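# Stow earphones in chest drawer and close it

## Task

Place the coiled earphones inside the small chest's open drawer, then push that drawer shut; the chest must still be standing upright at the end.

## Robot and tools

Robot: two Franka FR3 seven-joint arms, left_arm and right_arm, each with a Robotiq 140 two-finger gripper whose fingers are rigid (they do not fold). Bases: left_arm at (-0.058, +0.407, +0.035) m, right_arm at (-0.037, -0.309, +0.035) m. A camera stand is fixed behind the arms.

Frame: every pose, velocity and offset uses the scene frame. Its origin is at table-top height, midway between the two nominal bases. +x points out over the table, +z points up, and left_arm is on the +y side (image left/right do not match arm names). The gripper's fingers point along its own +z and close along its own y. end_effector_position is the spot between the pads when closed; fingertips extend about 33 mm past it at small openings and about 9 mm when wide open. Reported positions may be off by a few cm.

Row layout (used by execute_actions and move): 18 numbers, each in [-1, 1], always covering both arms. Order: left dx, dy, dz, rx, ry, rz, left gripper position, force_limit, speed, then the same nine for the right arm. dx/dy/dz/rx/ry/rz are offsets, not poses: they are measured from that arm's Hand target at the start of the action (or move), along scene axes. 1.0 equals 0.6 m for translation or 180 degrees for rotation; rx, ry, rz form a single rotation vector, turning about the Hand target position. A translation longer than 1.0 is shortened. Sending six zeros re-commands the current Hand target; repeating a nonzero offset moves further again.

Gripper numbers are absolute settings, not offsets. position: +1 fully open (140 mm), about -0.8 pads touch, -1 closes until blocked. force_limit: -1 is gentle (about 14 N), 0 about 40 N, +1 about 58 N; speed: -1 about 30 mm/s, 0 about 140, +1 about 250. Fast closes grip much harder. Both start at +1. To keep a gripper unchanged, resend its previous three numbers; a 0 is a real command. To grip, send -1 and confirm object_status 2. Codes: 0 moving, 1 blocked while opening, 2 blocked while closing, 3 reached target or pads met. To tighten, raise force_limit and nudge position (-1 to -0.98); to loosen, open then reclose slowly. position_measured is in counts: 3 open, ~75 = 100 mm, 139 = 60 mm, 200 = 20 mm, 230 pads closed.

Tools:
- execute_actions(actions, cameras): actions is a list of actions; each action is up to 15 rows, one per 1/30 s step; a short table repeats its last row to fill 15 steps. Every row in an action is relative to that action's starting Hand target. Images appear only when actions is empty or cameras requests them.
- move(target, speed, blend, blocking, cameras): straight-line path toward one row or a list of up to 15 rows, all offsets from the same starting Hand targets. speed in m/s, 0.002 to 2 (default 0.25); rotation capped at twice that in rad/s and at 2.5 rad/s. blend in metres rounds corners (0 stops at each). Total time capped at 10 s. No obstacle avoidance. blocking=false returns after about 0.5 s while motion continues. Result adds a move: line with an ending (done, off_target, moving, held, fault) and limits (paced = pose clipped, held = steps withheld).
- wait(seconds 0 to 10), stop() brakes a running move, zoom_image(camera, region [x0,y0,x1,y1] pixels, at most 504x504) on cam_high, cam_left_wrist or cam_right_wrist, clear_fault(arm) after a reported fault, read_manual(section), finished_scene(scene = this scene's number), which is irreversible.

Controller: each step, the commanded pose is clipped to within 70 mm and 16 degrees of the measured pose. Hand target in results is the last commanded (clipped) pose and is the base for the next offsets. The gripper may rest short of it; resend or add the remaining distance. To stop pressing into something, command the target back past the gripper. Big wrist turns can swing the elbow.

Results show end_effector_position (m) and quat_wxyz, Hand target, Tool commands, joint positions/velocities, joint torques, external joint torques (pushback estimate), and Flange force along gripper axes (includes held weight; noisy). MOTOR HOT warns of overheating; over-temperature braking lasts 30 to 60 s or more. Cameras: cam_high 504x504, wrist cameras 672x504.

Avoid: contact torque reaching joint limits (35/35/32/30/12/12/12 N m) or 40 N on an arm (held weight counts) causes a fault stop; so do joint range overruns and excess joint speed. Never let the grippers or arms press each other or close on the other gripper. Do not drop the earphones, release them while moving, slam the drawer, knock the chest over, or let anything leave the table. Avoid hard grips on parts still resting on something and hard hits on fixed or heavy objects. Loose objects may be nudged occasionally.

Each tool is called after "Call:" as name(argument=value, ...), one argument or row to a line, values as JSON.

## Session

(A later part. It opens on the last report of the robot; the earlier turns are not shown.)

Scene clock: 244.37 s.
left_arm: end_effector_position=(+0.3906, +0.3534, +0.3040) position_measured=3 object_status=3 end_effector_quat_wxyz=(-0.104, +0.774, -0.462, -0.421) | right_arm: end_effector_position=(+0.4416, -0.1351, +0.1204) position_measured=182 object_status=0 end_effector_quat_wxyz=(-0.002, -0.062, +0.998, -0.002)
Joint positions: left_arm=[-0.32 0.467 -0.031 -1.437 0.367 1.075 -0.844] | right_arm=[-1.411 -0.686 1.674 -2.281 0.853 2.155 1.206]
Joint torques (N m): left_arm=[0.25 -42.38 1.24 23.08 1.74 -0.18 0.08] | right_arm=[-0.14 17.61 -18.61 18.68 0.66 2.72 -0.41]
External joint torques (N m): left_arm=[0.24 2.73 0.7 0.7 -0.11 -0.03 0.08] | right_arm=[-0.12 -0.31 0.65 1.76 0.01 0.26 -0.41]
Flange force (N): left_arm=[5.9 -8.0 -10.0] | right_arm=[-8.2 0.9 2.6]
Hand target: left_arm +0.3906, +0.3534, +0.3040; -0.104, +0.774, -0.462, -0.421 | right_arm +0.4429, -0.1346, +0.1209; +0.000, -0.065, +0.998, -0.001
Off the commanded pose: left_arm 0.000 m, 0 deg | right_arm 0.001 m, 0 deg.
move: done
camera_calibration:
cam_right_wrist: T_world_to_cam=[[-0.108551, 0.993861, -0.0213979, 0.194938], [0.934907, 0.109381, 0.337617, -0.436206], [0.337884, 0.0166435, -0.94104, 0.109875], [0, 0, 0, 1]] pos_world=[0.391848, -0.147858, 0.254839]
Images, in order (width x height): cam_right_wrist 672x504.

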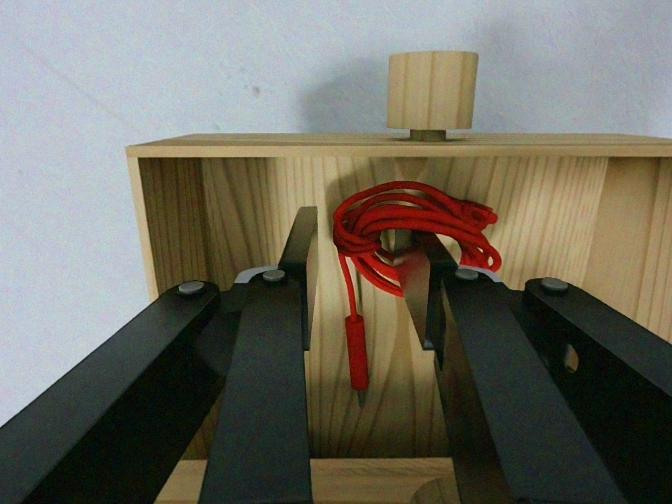

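Call:
move(
  target=[0,0,0,0,0,0,1,1,1,0,0,0.08,0,0,0,-0.42,0.3,-1],
  speed=0.04,
  cameras=["cam_high","cam_right_wrist"],
)

Scene clock: 251.97 s.
left_arm: end_effector_position=(+0.3906, +0.3534, +0.3040) position_measured=3 object_status=3 end_effector_quat_wxyz=(-0.104, +0.774, -0.462, -0.421) | right_arm: end_effector_position=(+0.4439, -0.1348, +0.1688) position_measured=182 object_status=3 end_effector_quat_wxyz=(+0.001, -0.068, +0.998, +0.001)
Joint positions: left_arm=[-0.32 0.467 -0.031 -1.437 0.367 1.075 -0.844] | right_arm=[-1.321 -0.681 1.53 -2.25 0.794 2.06 1.223]
Joint velocities: left_arm=[within noise] | right_arm=[0 -0.001 0 -0.001 -0.001 -0.005 0.001]
Joint torques (N m): left_arm=[0.22 -42.37 1.28 23.09 1.76 -0.17 0.08] | right_arm=[0.77 13.9 -19.58 19.87 0.43 2.31 0.2]
External joint torques (N m): left_arm=[0.17 3.05 0.7 0.57 -0.1 -0.01 0.08] | right_arm=[0.75 -1.03 -0.16 1.64 -0.27 -0.18 0.2]
Flange force (N): left_arm=[6.4 -8.3 -10.0] | right_arm=[-1.4 2.7 -3.8]
Hand target: left_arm +0.3906, +0.3534, +0.3040; -0.104, +0.774, -0.462, -0.421 | right_arm +0.4429, -0.1346, +0.1689; +0.000, -0.065, +0.998, -0.001
Off the commanded pose: left_arm 0.000 m, 0 deg | right_arm 0.001 m, 0 deg.
move: done
camera_calibration:
cam_right_wrist: T_world_to_cam=[[-0.118831, 0.992762, -0.0173996, 0.199606], [0.931763, 0.11755, 0.34351, -0.453136], [0.343069, 0.0246074, -0.938988, 0.153055], [0, 0, 0, 1]] pos_world=[0.393426, -0.148661, 0.302847]
Images, in order (width x height): cam_high 504x504, cam_right_wrist 672x504.

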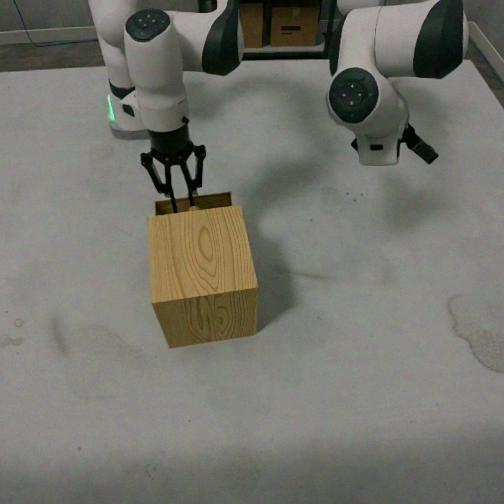

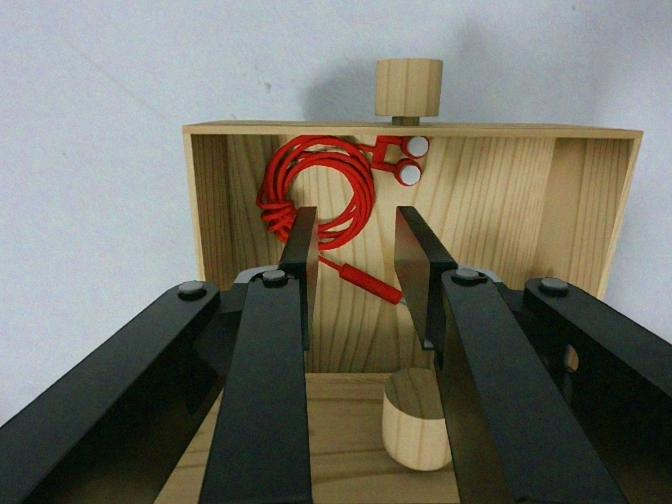

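Call:
move(
  target=[
    [0,0,0,0,0,0,1,1,1,0,0,0.14,0,0,0,-0.42,0.3,-1],
    [0,0,0,0,0,0,1,1,1,-0.18,0.018,0.14,0,0,0,0.05,0.3,0],
  ],
  speed=0.15,
  blend=0.02,
)

Call:
move(
  target=[0,0,0,0,0,0,1,1,1,0,0,-0.13,0,0,0,0.05,0.3,0],
  speed=0.1,
  cameras=["cam_right_wrist"],
)

Scene clock: 277.83 s.
left_arm: end_effector_position=(+0.3906, +0.3534, +0.3040) position_measured=3 object_status=3 end_effector_quat_wxyz=(-0.104, +0.774, -0.462, -0.421) | right_arm: end_effector_position=(+0.3361, -0.1243, +0.2531) position_measured=123 object_status=0 end_effector_quat_wxyz=(+0.001, -0.069, +0.998, -0.001)
Joint positions: left_arm=[-0.32 0.467 -0.031 -1.437 0.367 1.075 -0.844] | right_arm=[-0.815 -0.887 1.047 -2.43 0.758 1.799 1.273]
Joint velocities: left_arm=[within noise] | right_arm=[0.002 0.001 0 0 0 0 0.004]
Joint torques (N m): left_arm=[0.23 -42.36 1.26 23.1 1.74 -0.17 0.08] | right_arm=[0.73 6.63 -19.43 19.42 1 2.28 0.01]
External joint torques (N m): left_arm=[0.34 2.95 0.81 0.66 -0.09 -0.01 0.07] | right_arm=[0.69 -0.82 -0.1 0.89 0.23 -0.2 0.01]
Flange force (N): left_arm=[6.2 -8.5 -10.1] | right_arm=[2.3 1.7 -2.2]
Hand target: left_arm +0.3906, +0.3534, +0.3040; -0.104, +0.774, -0.462, -0.421 | right_arm +0.3349, -0.1238, +0.2529; +0.000, -0.065, +0.998, -0.001
Off the commanded pose: left_arm 0.000 m, 0 deg | right_arm 0.001 m, 0 deg.
move: done

Scene clock: 279.40 s.
left_arm: end_effector_position=(+0.3906, +0.3534, +0.3040) position_measured=3 object_status=3 end_effector_quat_wxyz=(-0.104, +0.774, -0.462, -0.421) | right_arm: end_effector_position=(+0.3341, -0.1238, +0.1754) position_measured=123 object_status=3 end_effector_quat_wxyz=(-0.001, -0.062, +0.998, -0.002)
Joint positions: left_arm=[-0.32 0.467 -0.031 -1.437 0.367 1.075 -0.844] | right_arm=[-0.86 -0.861 1.227 -2.533 0.882 1.968 1.246]
Joint velocities: left_arm=[within noise] | right_arm=[0 0.001 0 -0.001 0 0.004 -0.003]
Joint torques (N m): left_arm=[0.24 -42.38 1.27 23.12 1.74 -0.18 0.08] | right_arm=[-0.12 8.77 -18.71 17.8 1.03 2.7 -0.47]
External joint torques (N m): left_arm=[0.15 2.82 0.67 0.7 -0.11 -0.02 0.08] | right_arm=[-0.04 0.14 0.81 1.16 0.3 0.24 -0.47]
Flange force (N): left_arm=[6.1 -8.1 -10.3] | right_arm=[-5.6 1.2 2.4]
Hand target: left_arm +0.3906, +0.3534, +0.3040; -0.104, +0.774, -0.462, -0.421 | right_arm +0.3349, -0.1238, +0.1749; +0.000, -0.065, +0.998, -0.001
Off the commanded pose: left_arm 0.000 m, 0 deg | right_arm 0.001 m, 0 deg.
move: done
camera_calibration:
cam_right_wrist: T_world_to_cam=[[-0.108703, 0.993832, -0.021954, 0.173402], [0.934336, 0.109687, 0.339094, -0.355539], [0.339411, 0.0163483, -0.940496, 0.197099], [0, 0, 0, 1]] pos_world=[0.284145, -0.136557, 0.309739]
Images, in order (width x height): cam_right_wrist 672x504.

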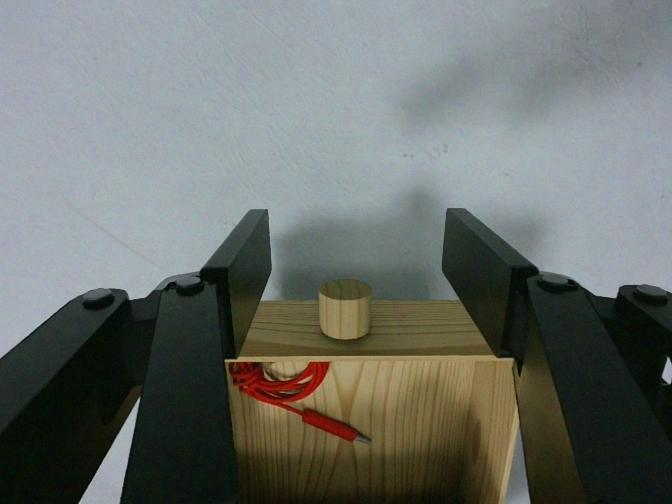

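Call:
move(
  target=[
    [0,0,0,0,0,0,1,1,1,0,0,-0.075,0,0,0,0.05,0.3,0],
    [0,0,0,0,0,0,1,1,1,0.05,0.0065,-0.075,0,0,0,0.05,0.3,0],
  ],
  speed=0.08,
  cameras=["cam_high","cam_right_wrist"],
)

Scene clock: 287.87 s.
left_arm: end_effector_position=(+0.3906, +0.3534, +0.3040) position_measured=3 object_status=3 end_effector_quat_wxyz=(-0.104, +0.774, -0.462, -0.421) | right_arm: end_effector_position=(+0.3641, -0.1196, +0.1298) position_measured=123 object_status=3 end_effector_quat_wxyz=(-0.001, -0.061, +0.998, +0.000)
Joint positions: left_arm=[-0.32 0.467 -0.031 -1.437 0.367 1.075 -0.844] | right_arm=[-1.046 -0.798 1.438 -2.482 0.954 2.085 1.21]
Joint velocities: left_arm=[within noise] | right_arm=[-0.002 0.001 0 0.002 0 0.001 -0.005]
Joint torques (N m): left_arm=[0.26 -42.39 1.27 23.13 1.75 -0.18 0.08] | right_arm=[0.02 11.32 -19.81 17.12 0.44 2.59 -0.48]
External joint torques (N m): left_arm=[0.17 2.8 0.67 0.72 -0.1 -0.02 0.08] | right_arm=[-0.04 -0.46 0.12 1.51 -0.25 0.11 -0.48]
Flange force (N): left_arm=[6.1 -8.1 -10.3] | right_arm=[-4.7 0.7 -0.4]
Hand target: left_arm +0.3906, +0.3534, +0.3040; -0.104, +0.774, -0.462, -0.421 | right_arm +0.3649, -0.1199, +0.1299; +0.000, -0.065, +0.998, -0.001
Off the commanded pose: left_arm 0.000 m, 0 deg | right_arm 0.001 m, 0 deg.
move: done
camera_calibration:
cam_right_wrist: T_world_to_cam=[[-0.105858, 0.994212, -0.0183479, 0.169985], [0.934541, 0.105775, 0.339771, -0.369172], [0.339745, 0.0188205, -0.940329, 0.144088], [0, 0, 0, 1]] pos_world=[0.314048, -0.132664, 0.264043]
Images, in order (width x height): cam_high 504x504, cam_right_wrist 672x504.

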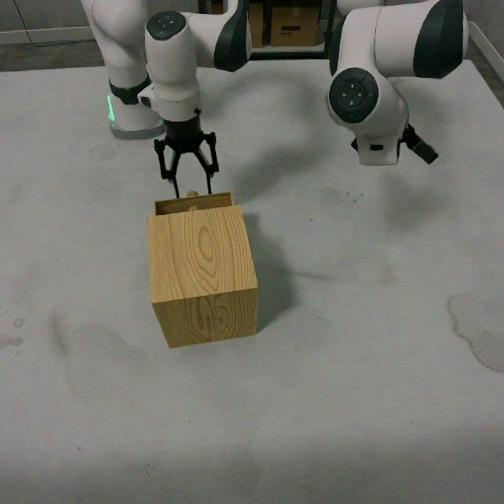

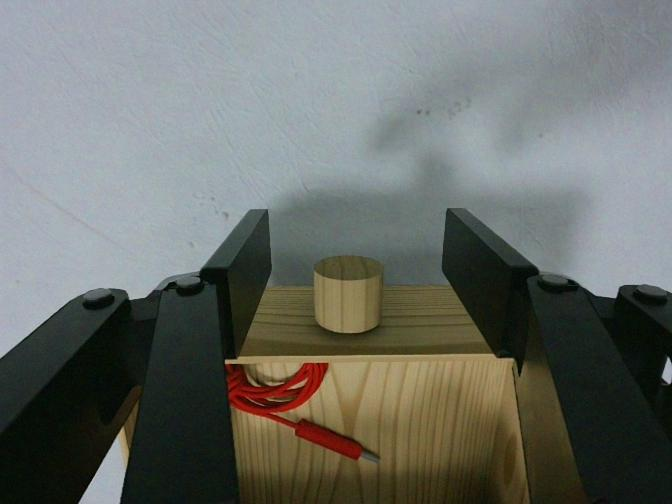

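Call:
move(
  target=[0,0,0,0,0,0,1,1,1,0.06,0.0079,0,0,0,0,0.05,0.3,0],
  speed=0.05,
  cameras=["cam_right_wrist"],
)

Scene clock: 293.30 s.
left_arm: end_effector_position=(+0.3906, +0.3534, +0.3040) position_measured=3 object_status=3 end_effector_quat_wxyz=(-0.104, +0.774, -0.462, -0.421) | right_arm: end_effector_position=(+0.4012, -0.1155, +0.1299) position_measured=123 object_status=3 end_effector_quat_wxyz=(+0.001, -0.061, +0.998, -0.001)
Joint positions: left_arm=[-0.32 0.467 -0.031 -1.437 0.367 1.075 -0.844] | right_arm=[-1.2 -0.784 1.533 -2.372 0.941 2.085 1.208]
Joint torques (N m): left_arm=[0.23 -42.36 1.29 23.1 1.74 -0.17 0.1] | right_arm=[-0.57 14.97 -19.95 17.97 0.42 2.58 -0.36]
External joint torques (N m): left_arm=[0.38 2.91 0.86 0.64 -0.1 -0.03 0.1] | right_arm=[-0.58 -0.06 0.93 2.19 -0.27 0.09 -0.36]
Flange force (N): left_arm=[6.0 -8.4 -10.0] | right_arm=[-11.7 1.5 2.8]
Hand target: left_arm +0.3906, +0.3534, +0.3040; -0.104, +0.774, -0.462, -0.421 | right_arm +0.4009, -0.1151, +0.1299; +0.000, -0.065, +0.998, -0.001
Off the commanded pose: left_arm 0.000 m, 0 deg | right_arm 0.000 m, 0 deg.
move: done
camera_calibration:
cam_right_wrist: T_world_to_cam=[[-0.106572, 0.99409, -0.0206909, 0.170434], [0.933252, 0.107186, 0.342858, -0.404007], [0.34305, 0.0172293, -0.939159, 0.129902], [0, 0, 0, 1]] pos_world=[0.350641, -0.128361, 0.264043]
Images, in order (width x height): cam_right_wrist 672x504.

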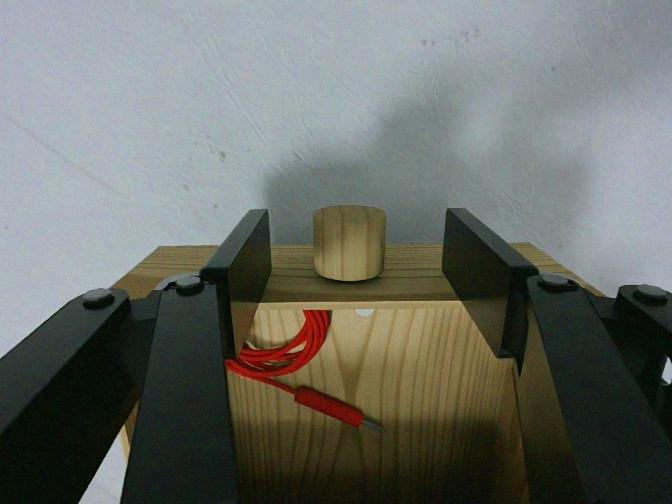

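Call:
move(
  target=[0,0,0,0,0,0,1,1,1,0.1333,0.0175,0,0,0,0,0.05,0.3,0],
  speed=0.05,
  cameras=["cam_high","cam_right_wrist"],
)

Call:
zoom_image(
  camera="cam_high",
  region=[110, 140, 280, 310],
)

Scene clock: 307.67 s.
left_arm: end_effector_position=(+0.3906, +0.3534, +0.3040) position_measured=3 object_status=3 end_effector_quat_wxyz=(-0.104, +0.774, -0.462, -0.421) | right_arm: end_effector_position=(+0.4817, -0.1040, +0.1306) position_measured=123 object_status=3 end_effector_quat_wxyz=(+0.002, -0.068, +0.998, +0.001)
Joint positions: left_arm=[-0.32 0.467 -0.031 -1.437 0.367 1.075 -0.844] | right_arm=[-1.525 -0.798 1.733 -2.105 0.92 2.046 1.208]
Joint torques (N m): left_arm=[0.27 -42.32 1.26 23.08 1.74 -0.17 0.11] | right_arm=[-0.34 22.59 -21.41 17.44 0.44 2.39 0]
External joint torques (N m): left_arm=[0.3 3.07 0.75 0.59 -0.11 -0.02 0.11] | right_arm=[-0.3 -1.55 1.29 1.23 -0.27 -0.1 0]
Flange force (N): left_arm=[6.3 -8.5 -10.1] | right_arm=[-9.8 2.0 3.4]
Hand target: left_arm +0.3906, +0.3534, +0.3040; -0.104, +0.774, -0.462, -0.421 | right_arm +0.4809, -0.1046, +0.1299; +0.000, -0.065, +0.998, -0.001
Off the commanded pose: left_arm 0.000 m, 0 deg | right_arm 0.001 m, 0 deg.
move: done
camera_calibration:
cam_right_wrist: T_world_to_cam=[[-0.119217, 0.992728, -0.0167097, 0.173023], [0.931376, 0.117648, 0.344526, -0.478827], [0.343986, 0.0255103, -0.938628, 0.103117], [0, 0, 0, 1]] pos_world=[0.431124, -0.118062, 0.264648]
Images, in order (width x height): cam_high 504x504, cam_right_wrist 672x504.

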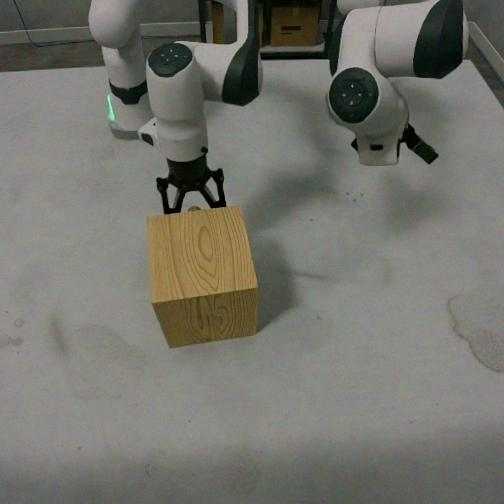

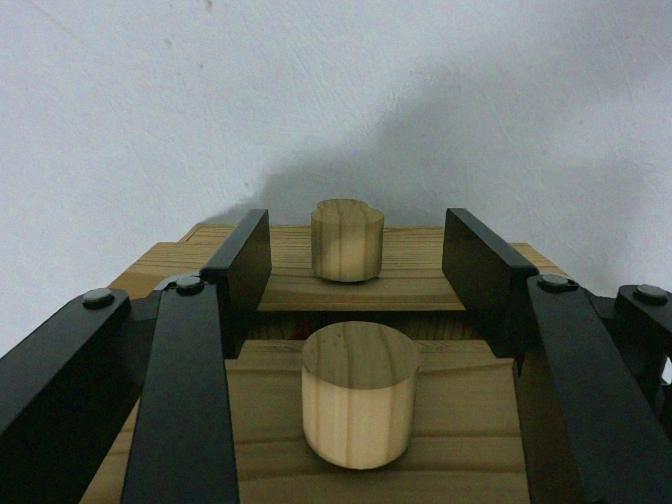

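Scaled by 2.965 from the camera's 504x504 image, which has a finer 720x720 frame.

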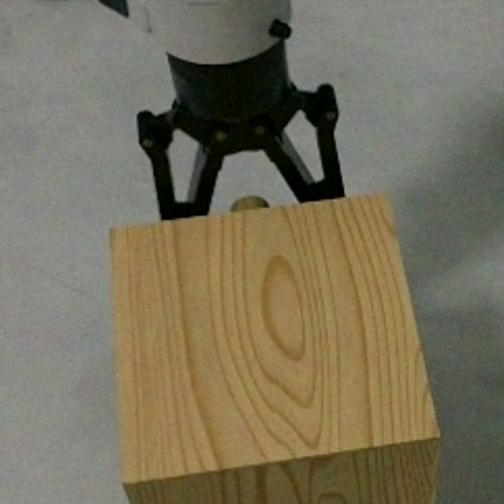

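Call:
move(
  target=[
    [0,0,0,0,0,0,1,1,1,-0.04,-0.0052,0,0.0108,-0.083,0,0.05,0.3,0],
    [0,0,0,0,0,0,1,1,1,0.012,0.0016,0,0.0108,-0.083,0,0.05,0.3,0],
  ],
  speed=0.05,
  cameras=["cam_right_wrist"],
)

Scene clock: 325.27 s.
left_arm: end_effector_position=(+0.3906, +0.3534, +0.3040) position_measured=3 object_status=3 end_effector_quat_wxyz=(-0.104, +0.774, -0.462, -0.421) | right_arm: end_effector_position=(+0.4886, -0.1040, +0.1304) position_measured=123 object_status=3 end_effector_quat_wxyz=(+0.132, -0.061, +0.989, +0.008)
Joint positions: left_arm=[-0.32 0.467 -0.031 -1.437 0.367 1.075 -0.844] | right_arm=[-1.296 -0.795 1.66 -2.34 1.138 2.376 1.104]
Joint torques (N m): left_arm=[0.22 -42.39 1.28 23.12 1.74 -0.18 0.09] | right_arm=[0.06 17.23 -21.26 16.41 0.36 2.93 -0.34]
External joint torques (N m): left_arm=[0.09 2.79 0.65 0.71 -0.11 -0.03 0.09] | right_arm=[-0.07 -0.69 0.37 1.21 -0.29 -0.09 -0.33]
Flange force (N): left_arm=[6.1 -8.0 -10.3] | right_arm=[-4.9 1.1 2.3]
Hand target: left_arm +0.3906, +0.3534, +0.3040; -0.104, +0.774, -0.462, -0.421 | right_arm +0.4881, -0.1037, +0.1299; +0.130, -0.065, +0.989, +0.008
Off the commanded pose: left_arm 0.000 m, 0 deg | right_arm 0.001 m, 0 deg.
move: done
camera_calibration:
cam_right_wrist: T_world_to_cam=[[-0.103414, 0.994541, -0.0139272, 0.165891], [0.812225, 0.0925223, 0.57596, -0.459775], [0.574104, 0.0482504, -0.817359, -0.025428], [0, 0, 0, 1]] pos_world=[0.405195, -0.121219, 0.246338]
Images, in order (width x height): cam_right_wrist 672x504.

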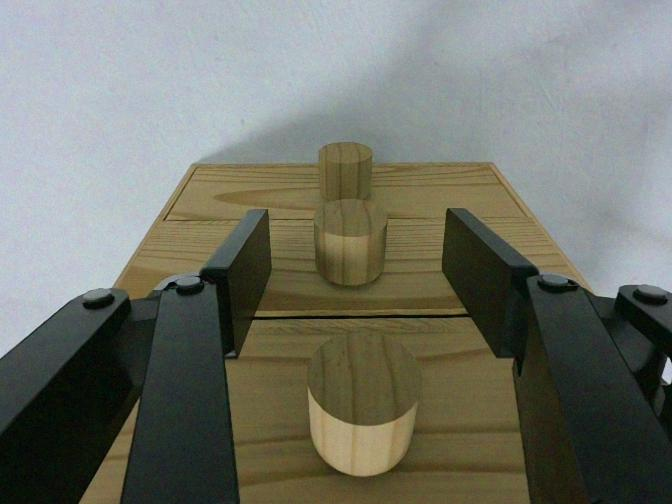

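Call:
move(
  target=[0,0,0,0,0,0,1,1,1,0.01,0.0013,0,0,0,0,0.05,0.3,0],
  speed=0.02,
  cameras=["cam_right_wrist"],
)

Call:
move(
  target=[0,0,0,0,0,0,1,1,1,0.007,0.0009,0,0,0,0,0.05,0.3,0],
  speed=0.02,
  cameras=["cam_right_wrist"],
)

Call:
zoom_image(
  camera="cam_right_wrist",
  region=[100, 100, 600, 400],
)

Scene clock: 336.97 s.
left_arm: end_effector_position=(+0.3906, +0.3534, +0.3040) position_measured=3 object_status=3 end_effector_quat_wxyz=(-0.104, +0.774, -0.462, -0.421) | right_arm: end_effector_position=(+0.4924, -0.1032, +0.1291) position_measured=123 object_status=3 end_effector_quat_wxyz=(+0.129, -0.062, +0.990, +0.009)
Joint positions: left_arm=[-0.32 0.467 -0.031 -1.437 0.367 1.075 -0.844] | right_arm=[-1.319 -0.795 1.674 -2.323 1.133 2.369 1.104]
Joint velocities: left_arm=[within noise] | right_arm=[-0.004 -0.001 0 0 -0.001 -0.004 -0.001]
Joint torques (N m): left_arm=[0.23 -42.37 1.24 23.11 1.74 -0.18 0.09] | right_arm=[-1.95 17.58 -20.64 18.59 0.7 3.59 -0.42]
External joint torques (N m): left_arm=[0.21 2.92 0.69 0.64 -0.11 -0.03 0.09] | right_arm=[-1.89 -0.99 1.16 3.51 0.04 0.59 -0.41]
Flange force (N): left_arm=[6.2 -8.2 -10.1] | right_arm=[-18.2 1.4 14.0]
Hand target: left_arm +0.3906, +0.3534, +0.3040; -0.104, +0.774, -0.462, -0.421 | right_arm +0.4941, -0.1029, +0.1299; +0.130, -0.065, +0.989, +0.008
Off the commanded pose: left_arm 0.000 m, 0 deg | right_arm 0.002 m, 0 deg.
move: done
camera_calibration:
cam_right_wrist: T_world_to_cam=[[-0.105507, 0.994335, -0.0128651, 0.166422], [0.815472, 0.0939172, 0.571126, -0.463054], [0.569099, 0.0497664, -0.820762, -0.0255427], [0, 0, 0, 1]] pos_world=[0.409703, -0.12072, 0.245639]
Images, in order (width x height): cam_right_wrist 672x504.

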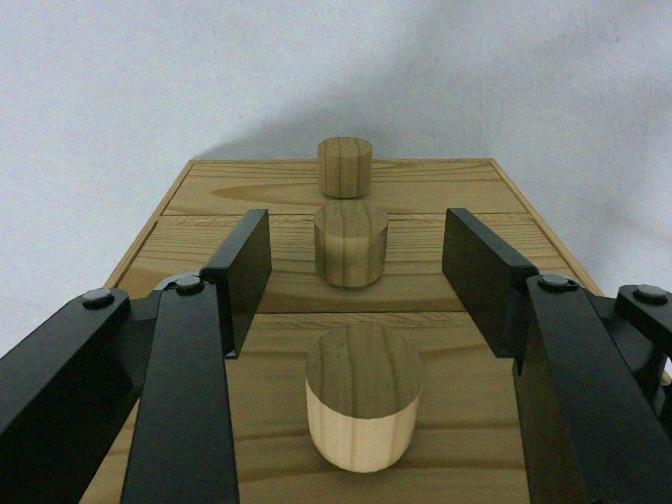

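Scene clock: 337.73 s.
left_arm: end_effector_position=(+0.3906, +0.3534, +0.3040) position_measured=3 object_status=3 end_effector_quat_wxyz=(-0.104, +0.774, -0.462, -0.421) | right_arm: end_effector_position=(+0.4928, -0.1031, +0.1271) position_measured=123 object_status=3 end_effector_quat_wxyz=(+0.124, -0.062, +0.990, +0.010)
Joint positions: left_arm=[-0.32 0.467 -0.031 -1.437 0.367 1.075 -0.844] | right_arm=[-1.334 -0.796 1.681 -2.314 1.13 2.356 1.104]
Joint velocities: left_arm=[within noise] | right_arm=[-0.002 -0.001 0 0.003 -0.001 -0.003 0.001]
Joint torques (N m): left_arm=[0.23 -42.34 1.25 23.12 1.74 -0.17 0.08] | right_arm=[-1.73 16.84 -20.66 20.28 1.39 4.78 -0.54]
External joint torques (N m): left_arm=[0.08 2.89 0.6 0.67 -0.12 -0.02 0.08] | right_arm=[-1.8 -2.04 1.1 5.15 0.73 1.81 -0.54]
Flange force (N): left_arm=[6.3 -8.1 -10.3] | right_arm=[-21.7 2.7 18.2]
Hand target: left_arm +0.3906, +0.3534, +0.3040; -0.104, +0.774, -0.462, -0.421 | right_arm +0.4983, -0.1024, +0.1299; +0.130, -0.065, +0.989, +0.008
Off the commanded pose: left_arm 0.000 m, 0 deg | right_arm 0.006 m, 1 deg.
move: off_target (right_arm)
camera_calibration:
cam_right_wrist: T_world_to_cam=[[-0.106114, 0.994306, -0.00974567, 0.166175], [0.821647, 0.0931987, 0.562326, -0.464238], [0.560033, 0.0516629, -0.826858, -0.0220496], [0, 0, 0, 1]] pos_world=[0.411421, -0.120823, 0.244441]
Images, in order (width x height): cam_right_wrist 672x504.

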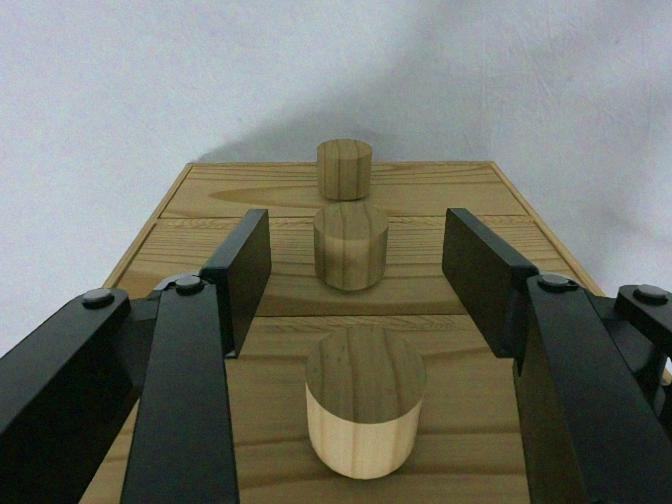

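Scaled by 1.008 from the camera's 672x504 image, which has a finer 960x720 frame.

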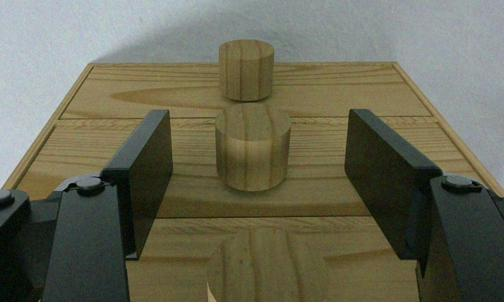

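Flush and stopped. Back off.

Call:
move(
  target=[0,0,0,0,0,0,1,1,1,-0.2,-0.026,0,0,0,0,0.05,0.3,0],
  speed=0.1,
  cameras=["cam_high","cam_right_wrist"],
)

Call:
zoom_image(
  camera="cam_right_wrist",
  region=[100, 200, 600, 500],
)

Scene clock: 343.80 s.
left_arm: end_effector_position=(+0.3906, +0.3534, +0.3040) position_measured=3 object_status=3 end_effector_quat_wxyz=(-0.104, +0.774, -0.462, -0.421) | right_arm: end_effector_position=(+0.3790, -0.1179, +0.1301) position_measured=123 object_status=3 end_effector_quat_wxyz=(+0.131, -0.069, +0.989, +0.007)
Joint positions: left_arm=[-0.32 0.467 -0.031 -1.437 0.367 1.075 -0.844] | right_arm=[-0.833 -0.837 1.404 -2.667 1.187 2.384 1.113]
Joint velocities: left_arm=[within noise] | right_arm=[0.001 0 0.001 0 0 0 0.005]
Joint torques (N m): left_arm=[0.23 -42.39 1.24 23.14 1.75 -0.18 0.09] | right_arm=[0.56 8.28 -18.63 14.84 0.77 2.92 0]
External joint torques (N m): left_arm=[0.09 2.89 0.61 0.69 -0.11 -0.02 0.09] | right_arm=[0.56 -0.63 -0.1 0.75 0.12 -0.09 0]
Flange force (N): left_arm=[6.3 -8.2 -10.4] | right_arm=[0.7 1.6 -2.8]
Hand target: left_arm +0.3906, +0.3534, +0.3040; -0.104, +0.774, -0.462, -0.421 | right_arm +0.3783, -0.1180, +0.1299; +0.130, -0.065, +0.989, +0.008
Off the commanded pose: left_arm 0.000 m, 0 deg | right_arm 0.001 m, 1 deg.
move: done
camera_calibration:
cam_right_wrist: T_world_to_cam=[[-0.118061, 0.992847, -0.0177815, 0.174276], [0.811712, 0.106806, 0.574209, -0.367264], [0.572001, 0.0533582, -0.818516, 0.0395213], [0, 0, 0, 1]] pos_world=[0.296081, -0.135912, 0.246334]
Images, in order (width x height): cam_high 504x504, cam_right_wrist 672x504.

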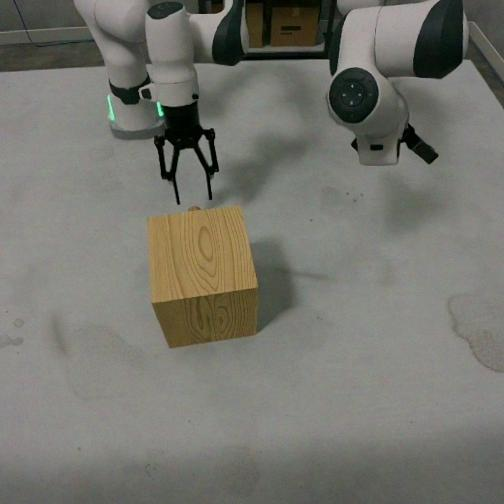

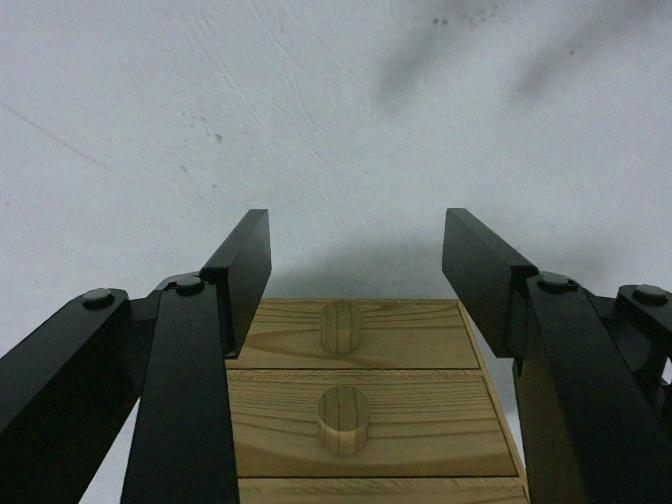

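Scaled by 1.008 from the camera's 672x504 image, which has a finer 960x720 frame.

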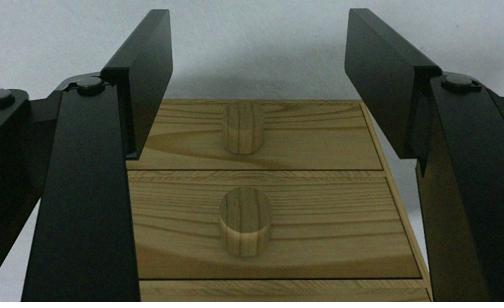

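Closed flush, chest upright.

Call:
finished_scene(
  scene=2,
)

The scene is finished: the task was done.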